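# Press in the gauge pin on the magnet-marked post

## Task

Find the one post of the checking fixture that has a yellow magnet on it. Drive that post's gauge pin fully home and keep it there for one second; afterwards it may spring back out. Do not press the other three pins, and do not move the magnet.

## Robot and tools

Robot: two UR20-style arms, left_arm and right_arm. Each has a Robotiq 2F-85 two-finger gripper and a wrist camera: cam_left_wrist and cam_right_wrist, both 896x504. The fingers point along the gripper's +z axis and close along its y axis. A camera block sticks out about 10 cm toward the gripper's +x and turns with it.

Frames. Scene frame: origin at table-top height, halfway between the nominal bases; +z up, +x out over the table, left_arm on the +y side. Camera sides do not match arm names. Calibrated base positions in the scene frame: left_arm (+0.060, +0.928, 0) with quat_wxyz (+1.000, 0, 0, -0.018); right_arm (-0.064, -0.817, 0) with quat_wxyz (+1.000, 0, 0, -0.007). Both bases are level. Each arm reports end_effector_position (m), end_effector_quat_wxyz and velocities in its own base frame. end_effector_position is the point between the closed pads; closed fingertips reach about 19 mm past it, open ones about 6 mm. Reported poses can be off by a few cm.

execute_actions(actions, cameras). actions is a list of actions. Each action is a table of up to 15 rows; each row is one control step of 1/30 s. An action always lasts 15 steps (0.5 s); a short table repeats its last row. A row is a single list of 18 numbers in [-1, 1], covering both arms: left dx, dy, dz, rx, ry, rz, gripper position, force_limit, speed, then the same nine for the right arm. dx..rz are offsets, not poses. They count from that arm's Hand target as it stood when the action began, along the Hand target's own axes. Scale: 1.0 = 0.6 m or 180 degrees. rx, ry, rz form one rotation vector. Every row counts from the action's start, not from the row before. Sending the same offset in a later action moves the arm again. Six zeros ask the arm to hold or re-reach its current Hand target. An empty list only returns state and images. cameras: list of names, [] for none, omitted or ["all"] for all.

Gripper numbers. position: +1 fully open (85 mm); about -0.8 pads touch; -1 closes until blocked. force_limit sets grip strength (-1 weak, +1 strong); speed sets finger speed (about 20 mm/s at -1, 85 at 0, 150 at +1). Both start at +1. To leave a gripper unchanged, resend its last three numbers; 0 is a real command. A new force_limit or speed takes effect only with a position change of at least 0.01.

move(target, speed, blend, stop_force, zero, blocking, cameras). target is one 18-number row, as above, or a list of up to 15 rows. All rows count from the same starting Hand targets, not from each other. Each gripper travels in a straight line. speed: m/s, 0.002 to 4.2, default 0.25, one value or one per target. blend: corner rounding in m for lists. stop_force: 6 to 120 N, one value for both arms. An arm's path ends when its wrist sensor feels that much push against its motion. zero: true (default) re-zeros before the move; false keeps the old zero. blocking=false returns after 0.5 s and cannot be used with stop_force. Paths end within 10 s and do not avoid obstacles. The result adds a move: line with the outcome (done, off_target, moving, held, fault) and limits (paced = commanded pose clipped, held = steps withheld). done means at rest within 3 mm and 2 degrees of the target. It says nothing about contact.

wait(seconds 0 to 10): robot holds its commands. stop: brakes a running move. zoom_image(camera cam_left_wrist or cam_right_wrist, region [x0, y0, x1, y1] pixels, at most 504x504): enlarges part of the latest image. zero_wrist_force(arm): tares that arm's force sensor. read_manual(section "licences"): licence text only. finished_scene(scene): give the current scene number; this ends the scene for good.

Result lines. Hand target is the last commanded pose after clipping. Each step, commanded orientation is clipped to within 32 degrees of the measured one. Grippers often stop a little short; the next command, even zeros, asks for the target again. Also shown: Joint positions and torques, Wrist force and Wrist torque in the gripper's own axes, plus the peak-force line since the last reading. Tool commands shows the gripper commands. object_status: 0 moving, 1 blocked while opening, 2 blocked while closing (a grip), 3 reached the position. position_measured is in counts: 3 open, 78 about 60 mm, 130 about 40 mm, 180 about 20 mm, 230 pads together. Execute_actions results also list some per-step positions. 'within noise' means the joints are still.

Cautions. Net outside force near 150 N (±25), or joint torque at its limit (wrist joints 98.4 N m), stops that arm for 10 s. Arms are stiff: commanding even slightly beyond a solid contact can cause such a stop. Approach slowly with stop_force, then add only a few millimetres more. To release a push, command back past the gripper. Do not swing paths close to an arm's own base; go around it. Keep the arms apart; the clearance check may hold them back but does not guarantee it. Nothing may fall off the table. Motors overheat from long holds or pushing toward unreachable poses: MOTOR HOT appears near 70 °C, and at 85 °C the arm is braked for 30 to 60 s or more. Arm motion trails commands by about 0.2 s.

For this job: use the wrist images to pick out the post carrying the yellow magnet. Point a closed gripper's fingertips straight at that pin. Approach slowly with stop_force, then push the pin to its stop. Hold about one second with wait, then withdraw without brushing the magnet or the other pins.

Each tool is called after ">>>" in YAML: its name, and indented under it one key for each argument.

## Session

>>> execute_actions:
  actions: []

Scene clock: 0.00 s.
left_arm: end_effector_position=(+1.6020, +0.5513, +0.3701) position_measured=3 object_status=3 end_effector_quat_wxyz=(-0.049, +0.940, +0.190, +0.279) | right_arm: end_effector_position=(+0.4481, +0.4679, +0.3319) position_measured=3 object_status=3 end_effector_quat_wxyz=(-0.272, +0.502, +0.649, +0.503)
Joint positions: left_arm=[0.193 -0.686 0.985 -2.439 -1.472 -3.319] | right_arm=[4.007 -1.969 -2.772 1.193 2.076 2.519]
Joint velocities: within noise
Joint torques (N m): no reading
Motor temperatures (°C): left_arm=[24 35 26 38 34 34] | right_arm=[28 35 36 37 34 38]
Wrist force (N): no reading
Wrist torque (N m): no reading
Wrist force, peak (N): no reading
Hand target: left_arm +1.6020, +0.5513, +0.3701; -0.049, +0.940, +0.190, +0.279 | right_arm +0.4481, +0.4679, +0.3319; -0.272, +0.502, +0.649, +0.503
Tool commands: left_gripper/position=+1.0 left_gripper/force_limit=+1.0 left_gripper/speed=+1.0 right_gripper/position=+1.0 right_gripper/force_limit=+1.0 right_gripper/speed=+1.0
camera_calibration:
cam_left_wrist: T_world_to_cam=[[0.280319, -0.958405, -0.0536817, 0.116011], [-0.933413, -0.259108, -0.248199, 1.75322], [0.223966, 0.119682, -0.967221, 0.0591923], [0, 0, 0, 1]] pos_world=[1.5907, 0.558373, 0.498626]
cam_right_wrist: T_world_to_cam=[[0.956613, -0.13676, 0.257272, -0.433465], [0.120637, -0.61784, -0.776995, 0.502422], [0.265214, 0.774319, -0.574535, -0.162484], [0, 0, 0, 1]] pos_world=[0.39714, 0.37695, 0.408545]

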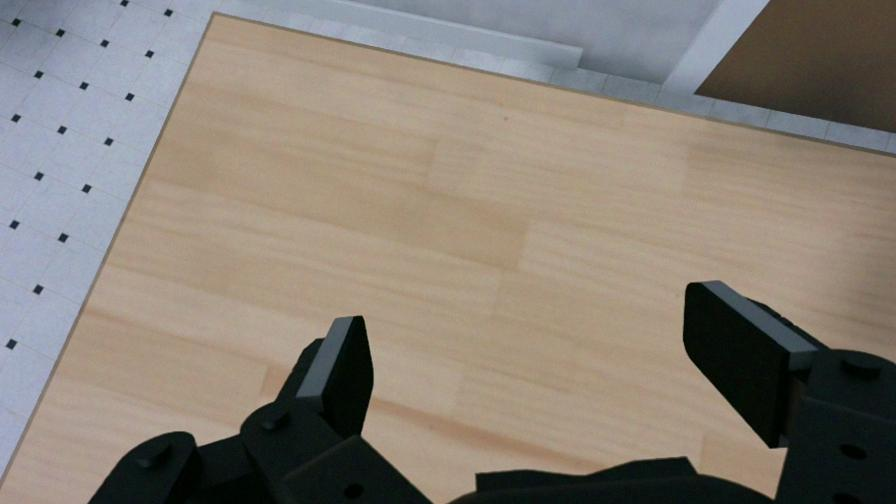

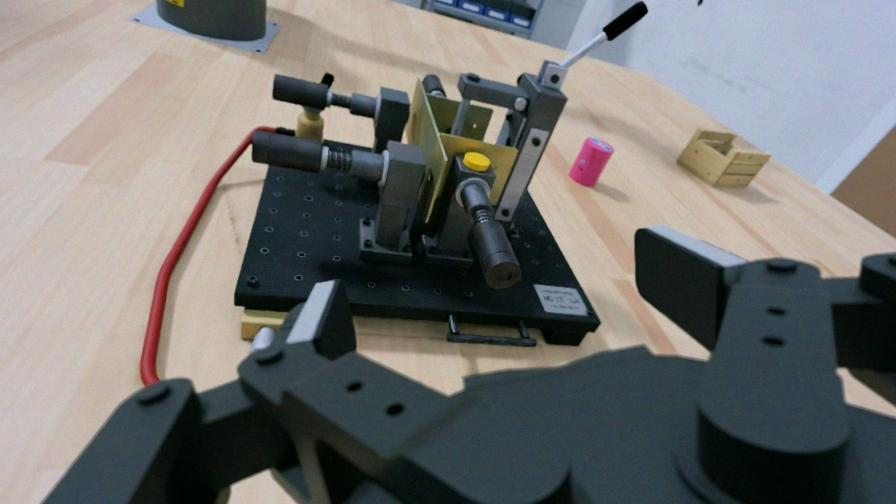

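>>> move:
  target: [0,0,0,0,0,0,1,1,1,-0.205,0.0672,0.394,0.120,-0.3693,0.057,-1,1,1]
  speed: 0.5
  cameras: ["cam_right_wrist"]

Scene clock: 3.17 s.
left_arm: end_effector_position=(+1.6020, +0.5513, +0.3701) position_measured=3 object_status=3 end_effector_quat_wxyz=(-0.049, +0.940, +0.190, +0.279) | right_arm: end_effector_position=(+0.5641, +0.6397, +0.1597) position_measured=234 object_status=3 end_effector_quat_wxyz=(+0.000, +0.690, +0.724, -0.001)
Joint positions: left_arm=[0.193 -0.686 0.985 -2.439 -1.472 -3.319] | right_arm=[4.228 -1.829 -2.218 -0.667 1.571 2.608]
Joint velocities: within noise
Joint torques (N m): left_arm=[0.94 -277.43 -105.35 -11.37 1.19 -0.05] | right_arm=[23.29 98.01 90.92 5.17 -3.43 5.25]
Motor temperatures (°C): left_arm=[24 35 26 38 34 34] | right_arm=[28 35 36 37 34 38]
Wrist force (N): left_arm=[0.2 -0.1 -0.2] | right_arm=[-1.4 2.2 0.4]
Wrist torque (N m): left_arm=[-0.01 -0.02 0.00] | right_arm=[1.32 0.47 -0.67]
Wrist force, peak (N): left_arm=[0.7 -0.5 -0.3] | right_arm=[1.2 3.5 2.9]
Hand target: left_arm +1.6020, +0.5513, +0.3701; -0.049, +0.940, +0.190, +0.279 | right_arm +0.5641, +0.6398, +0.1597; +0.000, +0.690, +0.724, -0.001
Off the commanded pose: left_arm 0.000 m, 0 deg | right_arm 0.000 m, 0 deg.
move: done
camera_calibration:
cam_right_wrist: T_world_to_cam=[[0.990851, -0.115349, 0.0700651, -0.47964], [-0.130705, -0.949505, 0.285229, 0.645096], [0.0336263, -0.291778, -0.955895, 0.44833], [0, 0, 0, 1]] pos_world=[0.544493, 0.688009, 0.278162]
Images, in order (width x height): cam_right_wrist 896x504.

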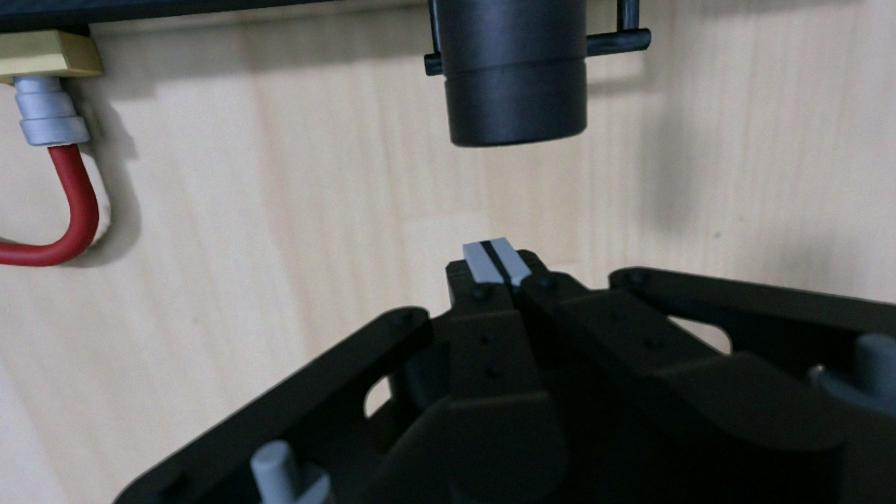

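>>> move:
  target:
    - [0,0,0,0,0,0,1,1,1,0.0433,0.0067,0,0,0,0,-1,1,1]
    - [0,0,0,0,0,0,1,1,1,0.0667,0.0067,0,0,0,0,-1,1,1]
    - [0,0,0,0,0,0,1,1,1,0.125,0.0067,0,0,0,0,-1,1,1]
  speed: [0.12, 0.05, 0.012]
  stop_force: 35
  cameras: ["cam_right_wrist"]

>>> wait:
  seconds: 1.1
  cameras: []

Scene clock: 6.47 s.
left_arm: end_effector_position=(+1.6020, +0.5513, +0.3701) position_measured=3 object_status=3 end_effector_quat_wxyz=(-0.049, +0.940, +0.190, +0.279) | right_arm: end_effector_position=(+0.5657, +0.6904, +0.1596) position_measured=234 object_status=3 end_effector_quat_wxyz=(+0.000, +0.690, +0.724, -0.001)
Joint positions: left_arm=[0.193 -0.686 0.985 -2.439 -1.472 -3.319] | right_arm=[4.253 -1.865 -2.163 -0.686 1.571 2.634]
Joint velocities: within noise
Joint torques (N m): left_arm=[2.71 -276.83 -109.46 -11.15 3 0.73] | right_arm=[-6.11 151.63 88.4 21.11 8.05 -7.1]
Motor temperatures (°C): left_arm=[24 35 26 38 34 34] | right_arm=[28 35 36 37 34 38]
Wrist force (N): left_arm=[0.2 0.1 0.2] | right_arm=[-28.1 1.9 8.2]
Wrist torque (N m): left_arm=[0.03 -0.01 0.00] | right_arm=[1.34 0.75 -0.55]
Wrist force, peak (N): left_arm=[0.7 -0.2 -0.2] | right_arm=[-63.6 3.2 -12.4]
Hand target: left_arm +1.6020, +0.5513, +0.3701; -0.049, +0.940, +0.190, +0.279 | right_arm +0.5657, +0.6904, +0.1596; +0.000, +0.690, +0.724, -0.001 (not the last commanded pose)
Off the commanded pose: left_arm 0.000 m, 0 deg | right_arm 0.024 m, 0 deg.
move: contact (right_arm); path passed 2 of 3 targets
camera_calibration:
cam_right_wrist: T_world_to_cam=[[0.990851, -0.115338, 0.0700827, -0.475371], [-0.130704, -0.94947, 0.285349, 0.693508], [0.0336299, -0.291898, -0.955858, 0.46308], [0, 0, 0, 1]] pos_world=[0.546093, 0.738808, 0.278062]
Images, in order (width x height): cam_right_wrist 896x504.

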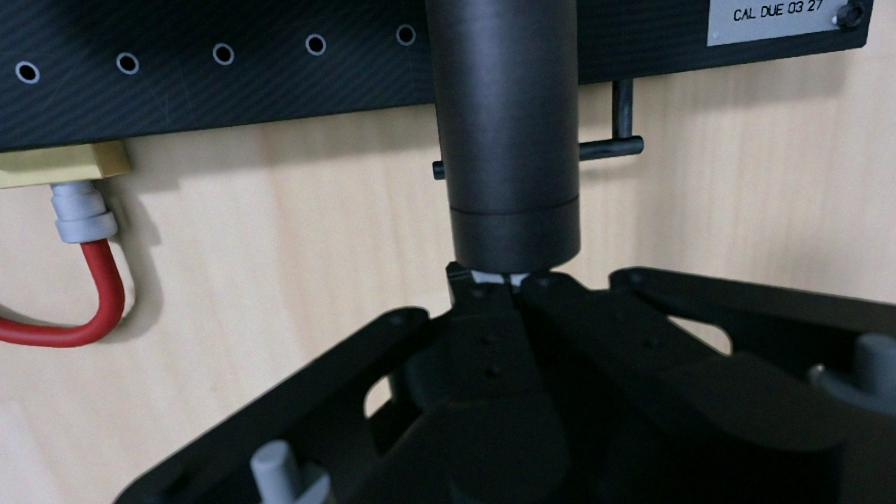

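Scene clock: 7.57 s.
left_arm: end_effector_position=(+1.6020, +0.5513, +0.3701) position_measured=3 object_status=3 end_effector_quat_wxyz=(-0.049, +0.940, +0.190, +0.279) | right_arm: end_effector_position=(+0.5657, +0.6904, +0.1596) position_measured=234 object_status=3 end_effector_quat_wxyz=(+0.000, +0.690, +0.724, -0.001)
Joint positions: left_arm=[0.193 -0.686 0.985 -2.439 -1.472 -3.319] | right_arm=[4.253 -1.865 -2.163 -0.686 1.571 2.634]
Joint velocities: within noise
Joint torques (N m): left_arm=[3.91 -275.94 -111.04 -10.7 3.23 0.88] | right_arm=[-4.14 155.72 89.26 15.79 9.13 -7.24]
Motor temperatures (°C): left_arm=[24 35 26 38 34 34] | right_arm=[28 35 36 37 34 38]
Wrist force (N): left_arm=[0.5 -0.1 0.2] | right_arm=[-27.9 1.1 7.4]
Wrist torque (N m): left_arm=[-0.01 -0.07 0.00] | right_arm=[1.35 0.75 -0.57]
Wrist force, peak (N): left_arm=[0.3 0.5 -0.3] | right_arm=[-28.0 1.9 8.0]
Hand target: left_arm +1.6020, +0.5513, +0.3701; -0.049, +0.940, +0.190, +0.279 | right_arm +0.5657, +0.6904, +0.1596; +0.000, +0.690, +0.724, -0.001 (not the last commanded pose)
Tool commands: left_gripper/position=+1.0 left_gripper/force_limit=+1.0 left_gripper/speed=+1.0 right_gripper/position=-1.0 right_gripper/force_limit=+1.0 right_gripper/speed=+1.0
Off the commanded pose: left_arm 0.000 m, 0 deg | right_arm 0.024 m, 0 deg.
wait: 1.10 s; at rest by 0.17 s
No camera images: "cameras" was empty.

>>> move:
  target: [0,0,0,0,0,0,1,1,1,0.0013,0,0,0,0,0,-1,1,1]
  speed: 0.01
  cameras: []

>>> wait:
  seconds: 1.0
  cameras: []

>>> finished_scene:
  scene: 2

Scene clock: 10.23 s.
left_arm: end_effector_position=(+1.6020, +0.5513, +0.3701) position_measured=3 object_status=3 end_effector_quat_wxyz=(-0.049, +0.940, +0.190, +0.279) | right_arm: end_effector_position=(+0.5656, +0.6909, +0.1596) position_measured=234 object_status=3 end_effector_quat_wxyz=(+0.000, +0.690, +0.724, -0.001)
Joint positions: left_arm=[0.193 -0.686 0.985 -2.439 -1.472 -3.319] | right_arm=[4.253 -1.866 -2.162 -0.686 1.571 2.634]
Joint velocities: within noise
Joint torques (N m): left_arm=[4.05 -283.65 -109.24 -11.85 3.81 1.62] | right_arm=[74.64 91.69 151.08 28.83 7.81 4.92]
Motor temperatures (°C): left_arm=[24 35 26 38 34 34] | right_arm=[28 35 36 37 34 38]
Wrist force (N): left_arm=[0.4 0.0 -0.3] | right_arm=[-92.6 -6.4 -23.0]
Wrist torque (N m): left_arm=[0.01 -0.05 -0.01] | right_arm=[1.10 1.76 -0.32]
Wrist force, peak (N): left_arm=[0.4 -0.2 -0.5] | right_arm=[-92.6 -6.4 -23.0]
Hand target: left_arm +1.6020, +0.5513, +0.3701; -0.049, +0.940, +0.190, +0.279 | right_arm +0.5656, +0.6912, +0.1596; +0.000, +0.690, +0.724, -0.001
Off the commanded pose: left_arm 0.000 m, 0 deg | right_arm 0.000 m, 0 deg.
move: done
No camera images: "cameras" was empty.

Scene clock: 11.23 s.
left_arm: end_effector_position=(+1.6020, +0.5513, +0.3701) position_measured=3 object_status=3 end_effector_quat_wxyz=(-0.049, +0.940, +0.190, +0.279) | right_arm: end_effector_position=(+0.5656, +0.6912, +0.1596) position_measured=234 object_status=3 end_effector_quat_wxyz=(+0.000, +0.690, +0.724, -0.001)
Joint positions: left_arm=[0.193 -0.686 0.985 -2.439 -1.472 -3.319] | right_arm=[4.254 -1.866 -2.162 -0.686 1.571 2.634]
Joint velocities: within noise
Joint torques (N m): left_arm=[6.07 -289.73 -111.51 -11.04 3.93 1.96] | right_arm=[88.94 84.36 162.83 41.66 14.44 4.39]
Motor temperatures (°C): left_arm=[24 35 26 38 34 34] | right_arm=[28 35 36 37 34 38]
Wrist force (N): left_arm=[0.2 -0.1 0.0] | right_arm=[-121.1 -7.6 -31.3]
Wrist torque (N m): left_arm=[-0.01 -0.02 0.00] | right_arm=[1.06 2.20 -0.21]
Wrist force, peak (N): left_arm=[0.7 -0.3 -0.4] | right_arm=[-121.1 -7.6 -31.3]
Hand target: left_arm +1.6020, +0.5513, +0.3701; -0.049, +0.940, +0.190, +0.279 | right_arm +0.5656, +0.6912, +0.1596; +0.000, +0.690, +0.724, -0.001
Tool commands: left_gripper/position=+1.0 left_gripper/force_limit=+1.0 left_gripper/speed=+1.0 right_gripper/position=-1.0 right_gripper/force_limit=+1.0 right_gripper/speed=+1.0
Off the commanded pose: left_arm 0.000 m, 0 deg | right_arm 0.000 m, 0 deg.
wait: 1.00 s; at rest by 0.17 s
No camera images: "cameras" was empty.

The scene is finished: the task was done.


## Next scene

The same job, from a new start.

>>> execute_actions:
  actions: []

Scene clock: 0.00 s.
left_arm: end_effector_position=(+0.3071, -0.4220, +0.1602) position_measured=3 object_status=3 end_effector_quat_wxyz=(+0.066, +0.956, -0.074, +0.275) | right_arm: end_effector_position=(+0.4900, -0.3027, +0.2369) position_measured=3 object_status=3 end_effector_quat_wxyz=(+0.548, -0.467, -0.511, -0.471)
Joint positions: left_arm=[-1.763 -1.739 2.857 -2.766 -1.003 1.555] | right_arm=[2.511 -2.074 -2.06 -2.212 2.389 -0.015]
Joint velocities: within noise
Joint torques (N m): no reading
Motor temperatures (°C): left_arm=[24 35 26 38 34 33] | right_arm=[28 35 35 36 33 38]
Wrist force (N): no reading
Wrist torque (N m): no reading
Wrist force, peak (N): no reading
Hand target: left_arm +0.3071, -0.4220, +0.1602; +0.066, +0.956, -0.074, +0.275 | right_arm +0.4900, -0.3027, +0.2369; +0.548, -0.467, -0.511, -0.471
Tool commands: left_gripper/position=+1.0 left_gripper/force_limit=+1.0 left_gripper/speed=+1.0 right_gripper/position=+1.0 right_gripper/force_limit=+1.0 right_gripper/speed=+1.0
camera_calibration:
cam_left_wrist: T_world_to_cam=[[-0.285835, -0.958093, 0.0188626, -0.30276], [-0.929607, 0.27245, -0.248197, 0.463413], [0.232657, -0.0884782, -0.968526, 0.172428], [0, 0, 0, 1]] pos_world=[0.304136, -0.401073, 0.28773]
cam_right_wrist: T_world_to_cam=[[0.978979, 0.0562001, -0.196068, -0.399553], [-0.174505, -0.266853, -0.947807, 0.238768], [-0.105588, 0.962097, -0.251436, 0.530477], [0, 0, 0, 1]] pos_world=[0.488832, -0.424199, 0.281347]

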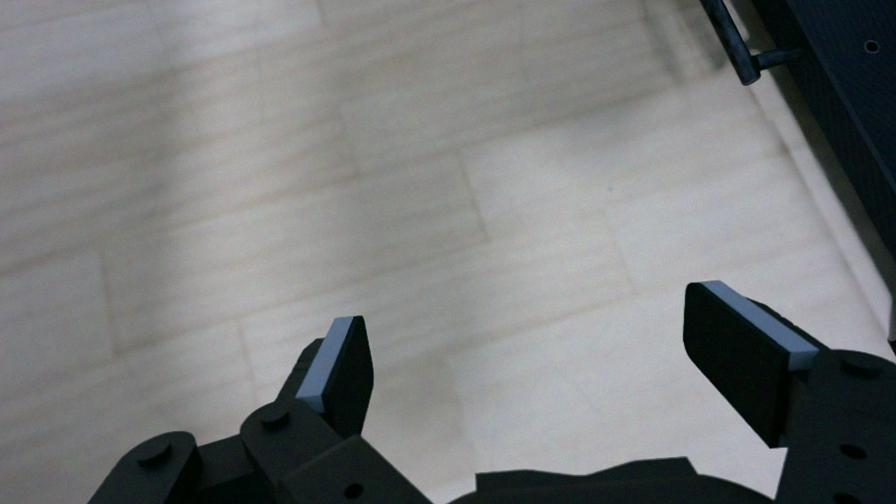

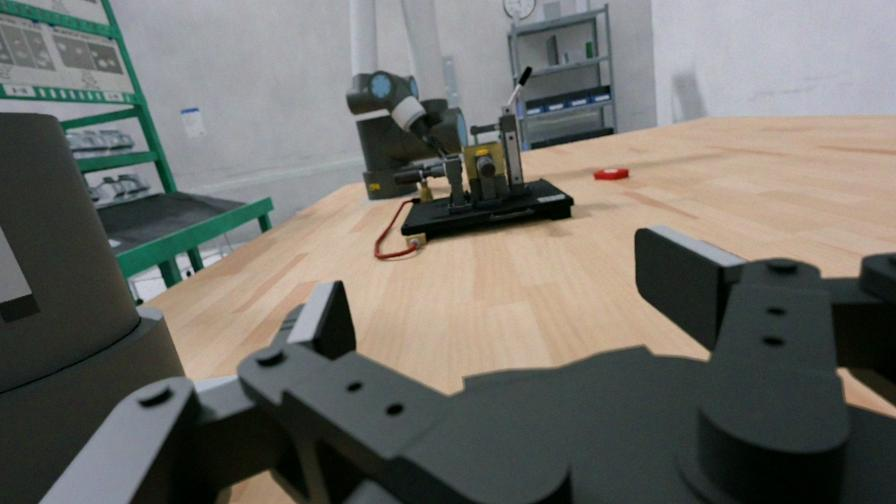

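>>> zoom_image:
  camera: "cam_right_wrist"
  region: [360, 50, 600, 270]

Scaled by 2.100 from the camera's 896x504 image, which has a finer 1280x720 frame.

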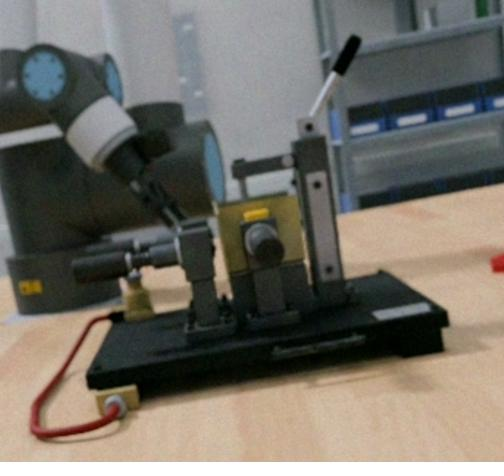

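>>> move:
  target: [0,0,0,0,0,0,1,1,1,0.1225,0.3375,0.608,0,-0.117,0,-1,1,1]
  speed: 0.6
  cameras: []

>>> move:
  target: [0,0,0,0,0,0,1,1,1,0.26,-0.252,0.6155,0,0,0,-1,1,1]
  speed: 0.6
  cameras: ["cam_right_wrist"]

Scene clock: 3.30 s.
left_arm: end_effector_position=(+0.3071, -0.4220, +0.1602) position_measured=3 object_status=3 end_effector_quat_wxyz=(+0.066, +0.956, -0.074, +0.275) | right_arm: end_effector_position=(+0.6496, +0.0809, +0.3198) position_measured=234 object_status=3 end_effector_quat_wxyz=(-0.445, +0.545, +0.602, +0.377)
Joint positions: left_arm=[-1.763 -1.739 2.857 -2.766 -1.003 1.555] | right_arm=[3.092 -1.721 -2.355 -1.129 2.771 1.08]
Joint velocities: within noise
Joint torques (N m): left_arm=[6.56 -13.86 -56.3 -9.05 3.71 -1.25] | right_arm=[21.71 108.68 53.76 12.88 1.06 5.45]
Motor temperatures (°C): left_arm=[24 35 26 38 34 33] | right_arm=[28 35 35 36 33 38]
Wrist force (N): left_arm=[-0.1 0.1 -0.3] | right_arm=[0.9 1.2 0.9]
Wrist torque (N m): left_arm=[0.03 0.02 0.00] | right_arm=[0.48 -0.10 -0.20]
Wrist force, peak (N): left_arm=[0.1 -0.4 -0.4] | right_arm=[2.1 3.7 4.5]
Hand target: left_arm +0.3071, -0.4220, +0.1602; +0.066, +0.956, -0.074, +0.275 | right_arm +0.6496, +0.0809, +0.3197; -0.445, +0.545, +0.602, +0.377
Off the commanded pose: left_arm 0.000 m, 0 deg | right_arm 0.000 m, 0 deg.
move: done
No camera images: "cameras" was empty.

Scene clock: 5.47 s.
left_arm: end_effector_position=(+0.3071, -0.4220, +0.1602) position_measured=3 object_status=3 end_effector_quat_wxyz=(+0.066, +0.956, -0.074, +0.275) | right_arm: end_effector_position=(+0.4518, +0.4594, +0.3543) position_measured=234 object_status=3 end_effector_quat_wxyz=(-0.445, +0.545, +0.602, +0.377)
Joint positions: left_arm=[-1.763 -1.739 2.857 -2.766 -1.003 1.555] | right_arm=[3.825 -1.909 -2.664 0.861 2.51 2.695]
Joint velocities: within noise
Joint torques (N m): left_arm=[6.37 -7.74 -58.94 -8.73 3.8 -1.2] | right_arm=[22.65 72.65 12.8 12.79 -1.81 5.84]
Motor temperatures (°C): left_arm=[24 35 26 38 34 33] | right_arm=[28 35 35 36 33 38]
Wrist force (N): left_arm=[-0.2 0.2 0.3] | right_arm=[0.1 -0.3 1.6]
Wrist torque (N m): left_arm=[0.04 0.03 0.00] | right_arm=[0.26 0.17 -0.10]
Wrist force, peak (N): left_arm=[-0.1 -0.5 -0.3] | right_arm=[2.9 1.9 5.7]
Hand target: left_arm +0.3071, -0.4220, +0.1602; +0.066, +0.956, -0.074, +0.275 | right_arm +0.4518, +0.4594, +0.3543; -0.445, +0.545, +0.602, +0.377
Off the commanded pose: left_arm 0.000 m, 0 deg | right_arm 0.000 m, 0 deg.
move: done
camera_calibration:
cam_right_wrist: T_world_to_cam=[[0.986753, 0.00121296, -0.162226, -0.37227], [-0.130238, -0.590316, -0.796596, 0.621767], [-0.096731, 0.807172, -0.582338, 0.00716139], [0, 0, 0, 1]] pos_world=[0.449009, 0.36171, 0.439076]
Images, in order (width x height): cam_right_wrist 896x504.

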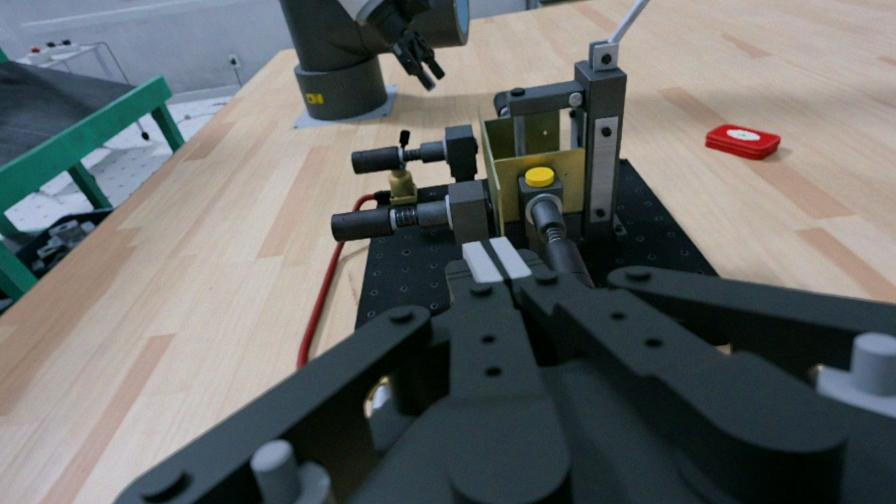

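>>> move:
  target: [0,0,0,0,0,0,1,1,1,-0.2263,0.1637,0.3265,-0.0189,-0.396,0.0082,-1,1,1]
  speed: 0.5
  cameras: ["cam_right_wrist"]

Scene clock: 8.47 s.
left_arm: end_effector_position=(+0.3071, -0.4220, +0.1602) position_measured=3 object_status=3 end_effector_quat_wxyz=(+0.066, +0.956, -0.074, +0.275) | right_arm: end_effector_position=(+0.5262, +0.6119, +0.1602) position_measured=234 object_status=3 end_effector_quat_wxyz=(+0.000, +0.682, +0.731, +0.001)
Joint positions: left_arm=[-1.763 -1.739 2.857 -2.766 -1.003 1.555] | right_arm=[4.254 -1.785 -2.282 -0.645 1.57 2.613]
Joint velocities: within noise
Joint torques (N m): left_arm=[2.34 -7.13 -63.34 -7.38 3.32 -0.29] | right_arm=[18.29 86.95 83.01 4.84 -3.62 6.03]
Motor temperatures (°C): left_arm=[24 35 26 38 34 33] | right_arm=[28 35 35 36 33 38]
Wrist force (N): left_arm=[-0.1 -0.1 0.1] | right_arm=[-0.5 1.9 2.0]
Wrist torque (N m): left_arm=[-0.01 0.02 0.00] | right_arm=[1.43 0.04 -0.47]
Wrist force, peak (N): left_arm=[0.4 0.1 -0.4] | right_arm=[2.6 3.5 3.0]
Hand target: left_arm +0.3071, -0.4220, +0.1602; +0.066, +0.956, -0.074, +0.275 | right_arm +0.5262, +0.6119, +0.1602; +0.000, +0.682, +0.731, +0.001
Off the commanded pose: left_arm 0.000 m, 0 deg | right_arm 0.000 m, 0 deg.
move: done
camera_calibration:
cam_right_wrist: T_world_to_cam=[[0.992981, -0.0944459, 0.0711989, -0.459489], [-0.110911, -0.952643, 0.283142, 0.605421], [0.0410855, -0.289052, -0.956431, 0.436476], [0, 0, 0, 1]] pos_world=[0.505479, 0.659518, 0.278754]
Images, in order (width x height): cam_right_wrist 896x504.

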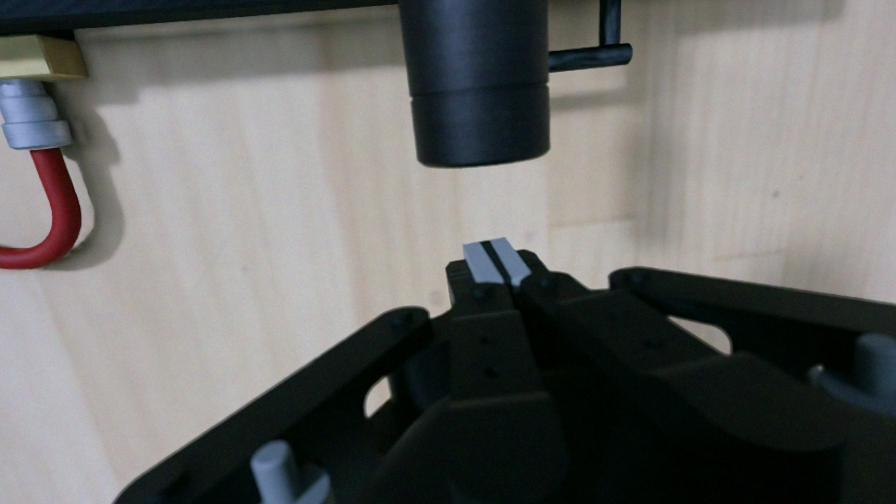

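>>> move:
  target:
    - [0,0,0,0,0,0,1,1,1,0.0333,-0.006,0,0,0,0,-1,1,1]
    - [0,0,0,0,0,0,1,1,1,0.06,-0.006,0,0,0,0,-1,1,1]
    - [0,0,0,0,0,0,1,1,1,0.1167,-0.006,0,0,0,0,-1,1,1]
  speed: [0.12, 0.05, 0.012]
  stop_force: 40
  cameras: ["cam_right_wrist"]

>>> wait:
  seconds: 1.2
  cameras: []

Scene clock: 11.57 s.
left_arm: end_effector_position=(+0.3071, -0.4220, +0.1602) position_measured=3 object_status=3 end_effector_quat_wxyz=(+0.066, +0.956, -0.074, +0.275) | right_arm: end_effector_position=(+0.5193, +0.6585, +0.1602) position_measured=234 object_status=3 end_effector_quat_wxyz=(+0.000, +0.682, +0.731, +0.001)
Joint positions: left_arm=[-1.763 -1.739 2.857 -2.766 -1.003 1.555] | right_arm=[4.287 -1.815 -2.238 -0.658 1.57 2.646]
Joint velocities: within noise
Joint torques (N m): left_arm=[6.51 -9.83 -65.16 -7.17 3.26 -0.79] | right_arm=[0.15 138.14 89.97 22.91 9.32 -8.04]
Motor temperatures (°C): left_arm=[24 35 26 38 34 33] | right_arm=[28 35 35 36 33 38]
Wrist force (N): left_arm=[0.2 0.1 -0.1] | right_arm=[-31.7 2.7 10.3]
Wrist torque (N m): left_arm=[0.02 -0.03 0.00] | right_arm=[1.69 0.35 -0.26]
Wrist force, peak (N): left_arm=[0.5 0.1 -0.3] | right_arm=[-64.3 1.3 -11.6]
Hand target: left_arm +0.3071, -0.4220, +0.1602; +0.066, +0.956, -0.074, +0.275 | right_arm +0.5193, +0.6585, +0.1602; +0.000, +0.682, +0.731, +0.001 (not the last commanded pose)
Off the commanded pose: left_arm 0.000 m, 0 deg | right_arm 0.023 m, 0 deg.
move: contact (right_arm); path passed 2 of 3 targets
camera_calibration:
cam_right_wrist: T_world_to_cam=[[0.99298, -0.0944329, 0.0712229, -0.448242], [-0.110915, -0.95258, 0.283353, 0.649043], [0.0410877, -0.289263, -0.956367, 0.45039], [0, 0, 0, 1]] pos_world=[0.498579, 0.706218, 0.278755]
Images, in order (width x height): cam_right_wrist 896x504.

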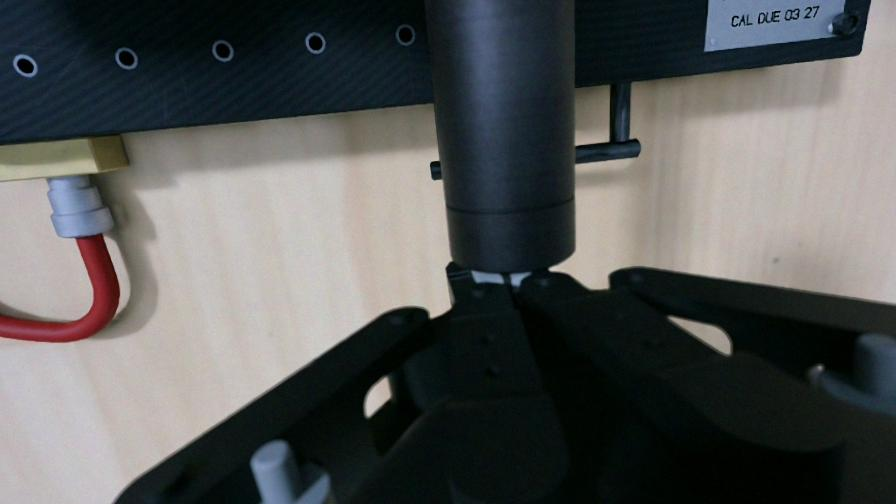

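Scene clock: 12.77 s.
left_arm: end_effector_position=(+0.3071, -0.4220, +0.1602) position_measured=3 object_status=3 end_effector_quat_wxyz=(+0.066, +0.956, -0.074, +0.275) | right_arm: end_effector_position=(+0.5193, +0.6585, +0.1602) position_measured=234 object_status=3 end_effector_quat_wxyz=(+0.000, +0.682, +0.731, +0.001)
Joint positions: left_arm=[-1.763 -1.739 2.857 -2.766 -1.003 1.555] | right_arm=[4.287 -1.815 -2.238 -0.658 1.57 2.646]
Joint velocities: within noise
Joint torques (N m): left_arm=[10.78 -7.45 -66.39 -6.77 4.57 -1.54] | right_arm=[2.16 140.26 90.06 18.15 4.78 -7.28]
Motor temperatures (°C): left_arm=[24 35 26 38 34 33] | right_arm=[28 35 35 36 33 38]
Wrist force (N): left_arm=[0.2 0.1 0.1] | right_arm=[-31.0 1.7 10.7]
Wrist torque (N m): left_arm=[0.01 -0.03 0.00] | right_arm=[1.67 0.35 -0.27]
Wrist force, peak (N): left_arm=[-0.1 0.1 -0.5] | right_arm=[-31.6 2.8 10.0]
Hand target: left_arm +0.3071, -0.4220, +0.1602; +0.066, +0.956, -0.074, +0.275 | right_arm +0.5193, +0.6585, +0.1602; +0.000, +0.682, +0.731, +0.001 (not the last commanded pose)
Tool commands: left_gripper/position=+1.0 left_gripper/force_limit=+1.0 left_gripper/speed=+1.0 right_gripper/position=-1.0 right_gripper/force_limit=+1.0 right_gripper/speed=+1.0
Off the commanded pose: left_arm 0.000 m, 0 deg | right_arm 0.023 m, 0 deg.
wait: 1.20 s; at rest by 0.17 s
No camera images: "cameras" was empty.

>>> move:
  target: [0,0,0,0,0,0,1,1,1,0.0004,0,0,0,0,0,-1,1,1]
  speed: 0.01
  cameras: []

>>> wait:
  seconds: 0.7
  cameras: []

>>> finished_scene:
  scene: 3

Scene clock: 15.23 s.
left_arm: end_effector_position=(+0.3071, -0.4220, +0.1602) position_measured=3 object_status=3 end_effector_quat_wxyz=(+0.066, +0.956, -0.074, +0.275) | right_arm: end_effector_position=(+0.5193, +0.6586, +0.1602) position_measured=234 object_status=3 end_effector_quat_wxyz=(+0.000, +0.682, +0.731, +0.001)
Joint positions: left_arm=[-1.763 -1.739 2.857 -2.766 -1.003 1.555] | right_arm=[4.287 -1.815 -2.238 -0.658 1.57 2.646]
Joint velocities: within noise
Joint torques (N m): left_arm=[9.36 -3.76 -66.7 -7.39 4.14 -0.64] | right_arm=[43.15 96.92 126.45 19.96 3.04 3.5]
Motor temperatures (°C): left_arm=[24 35 26 38 34 33] | right_arm=[28 35 35 36 33 38]
Wrist force (N): left_arm=[0.1 0.3 -0.1] | right_arm=[-42.4 -3.4 7.9]
Wrist torque (N m): left_arm=[0.05 -0.01 0.00] | right_arm=[1.64 0.41 -0.27]
Wrist force, peak (N): left_arm=[-0.5 -0.1 -0.2] | right_arm=[-42.4 -3.4 7.9]
Hand target: left_arm +0.3071, -0.4220, +0.1602; +0.066, +0.956, -0.074, +0.275 | right_arm +0.5193, +0.6587, +0.1602; +0.000, +0.682, +0.731, +0.001
Off the commanded pose: left_arm 0.000 m, 0 deg | right_arm 0.000 m, 0 deg.
move: done
No camera images: "cameras" was empty.

Scene clock: 15.93 s.
left_arm: end_effector_position=(+0.3071, -0.4220, +0.1602) position_measured=3 object_status=3 end_effector_quat_wxyz=(+0.066, +0.956, -0.074, +0.275) | right_arm: end_effector_position=(+0.5193, +0.6587, +0.1602) position_measured=234 object_status=3 end_effector_quat_wxyz=(+0.000, +0.682, +0.731, +0.001)
Joint positions: left_arm=[-1.763 -1.739 2.857 -2.766 -1.003 1.555] | right_arm=[4.287 -1.815 -2.238 -0.658 1.57 2.646]
Joint velocities: within noise
Joint torques (N m): left_arm=[10.73 -7.44 -65.72 -8.17 4.56 -1.14] | right_arm=[50.79 89.17 124.96 25.73 3.56 5.28]
Motor temperatures (°C): left_arm=[24 35 26 38 34 33] | right_arm=[28 35 35 36 33 38]
Wrist force (N): left_arm=[0.1 0.0 -0.3] | right_arm=[-57.1 -2.6 -1.1]
Wrist torque (N m): left_arm=[0.01 -0.01 0.00] | right_arm=[1.62 0.64 -0.18]
Wrist force, peak (N): left_arm=[0.0 0.2 -0.4] | right_arm=[-57.1 -2.6 -1.1]
Hand target: left_arm +0.3071, -0.4220, +0.1602; +0.066, +0.956, -0.074, +0.275 | right_arm +0.5193, +0.6587, +0.1602; +0.000, +0.682, +0.731, +0.001
Tool commands: left_gripper/position=+1.0 left_gripper/force_limit=+1.0 left_gripper/speed=+1.0 right_gripper/position=-1.0 right_gripper/force_limit=+1.0 right_gripper/speed=+1.0
Off the commanded pose: left_arm 0.000 m, 0 deg | right_arm 0.000 m, 0 deg.
wait: 0.70 s; at rest by 0.17 s
No camera images: "cameras" was empty.

The scene is finished: the task was done.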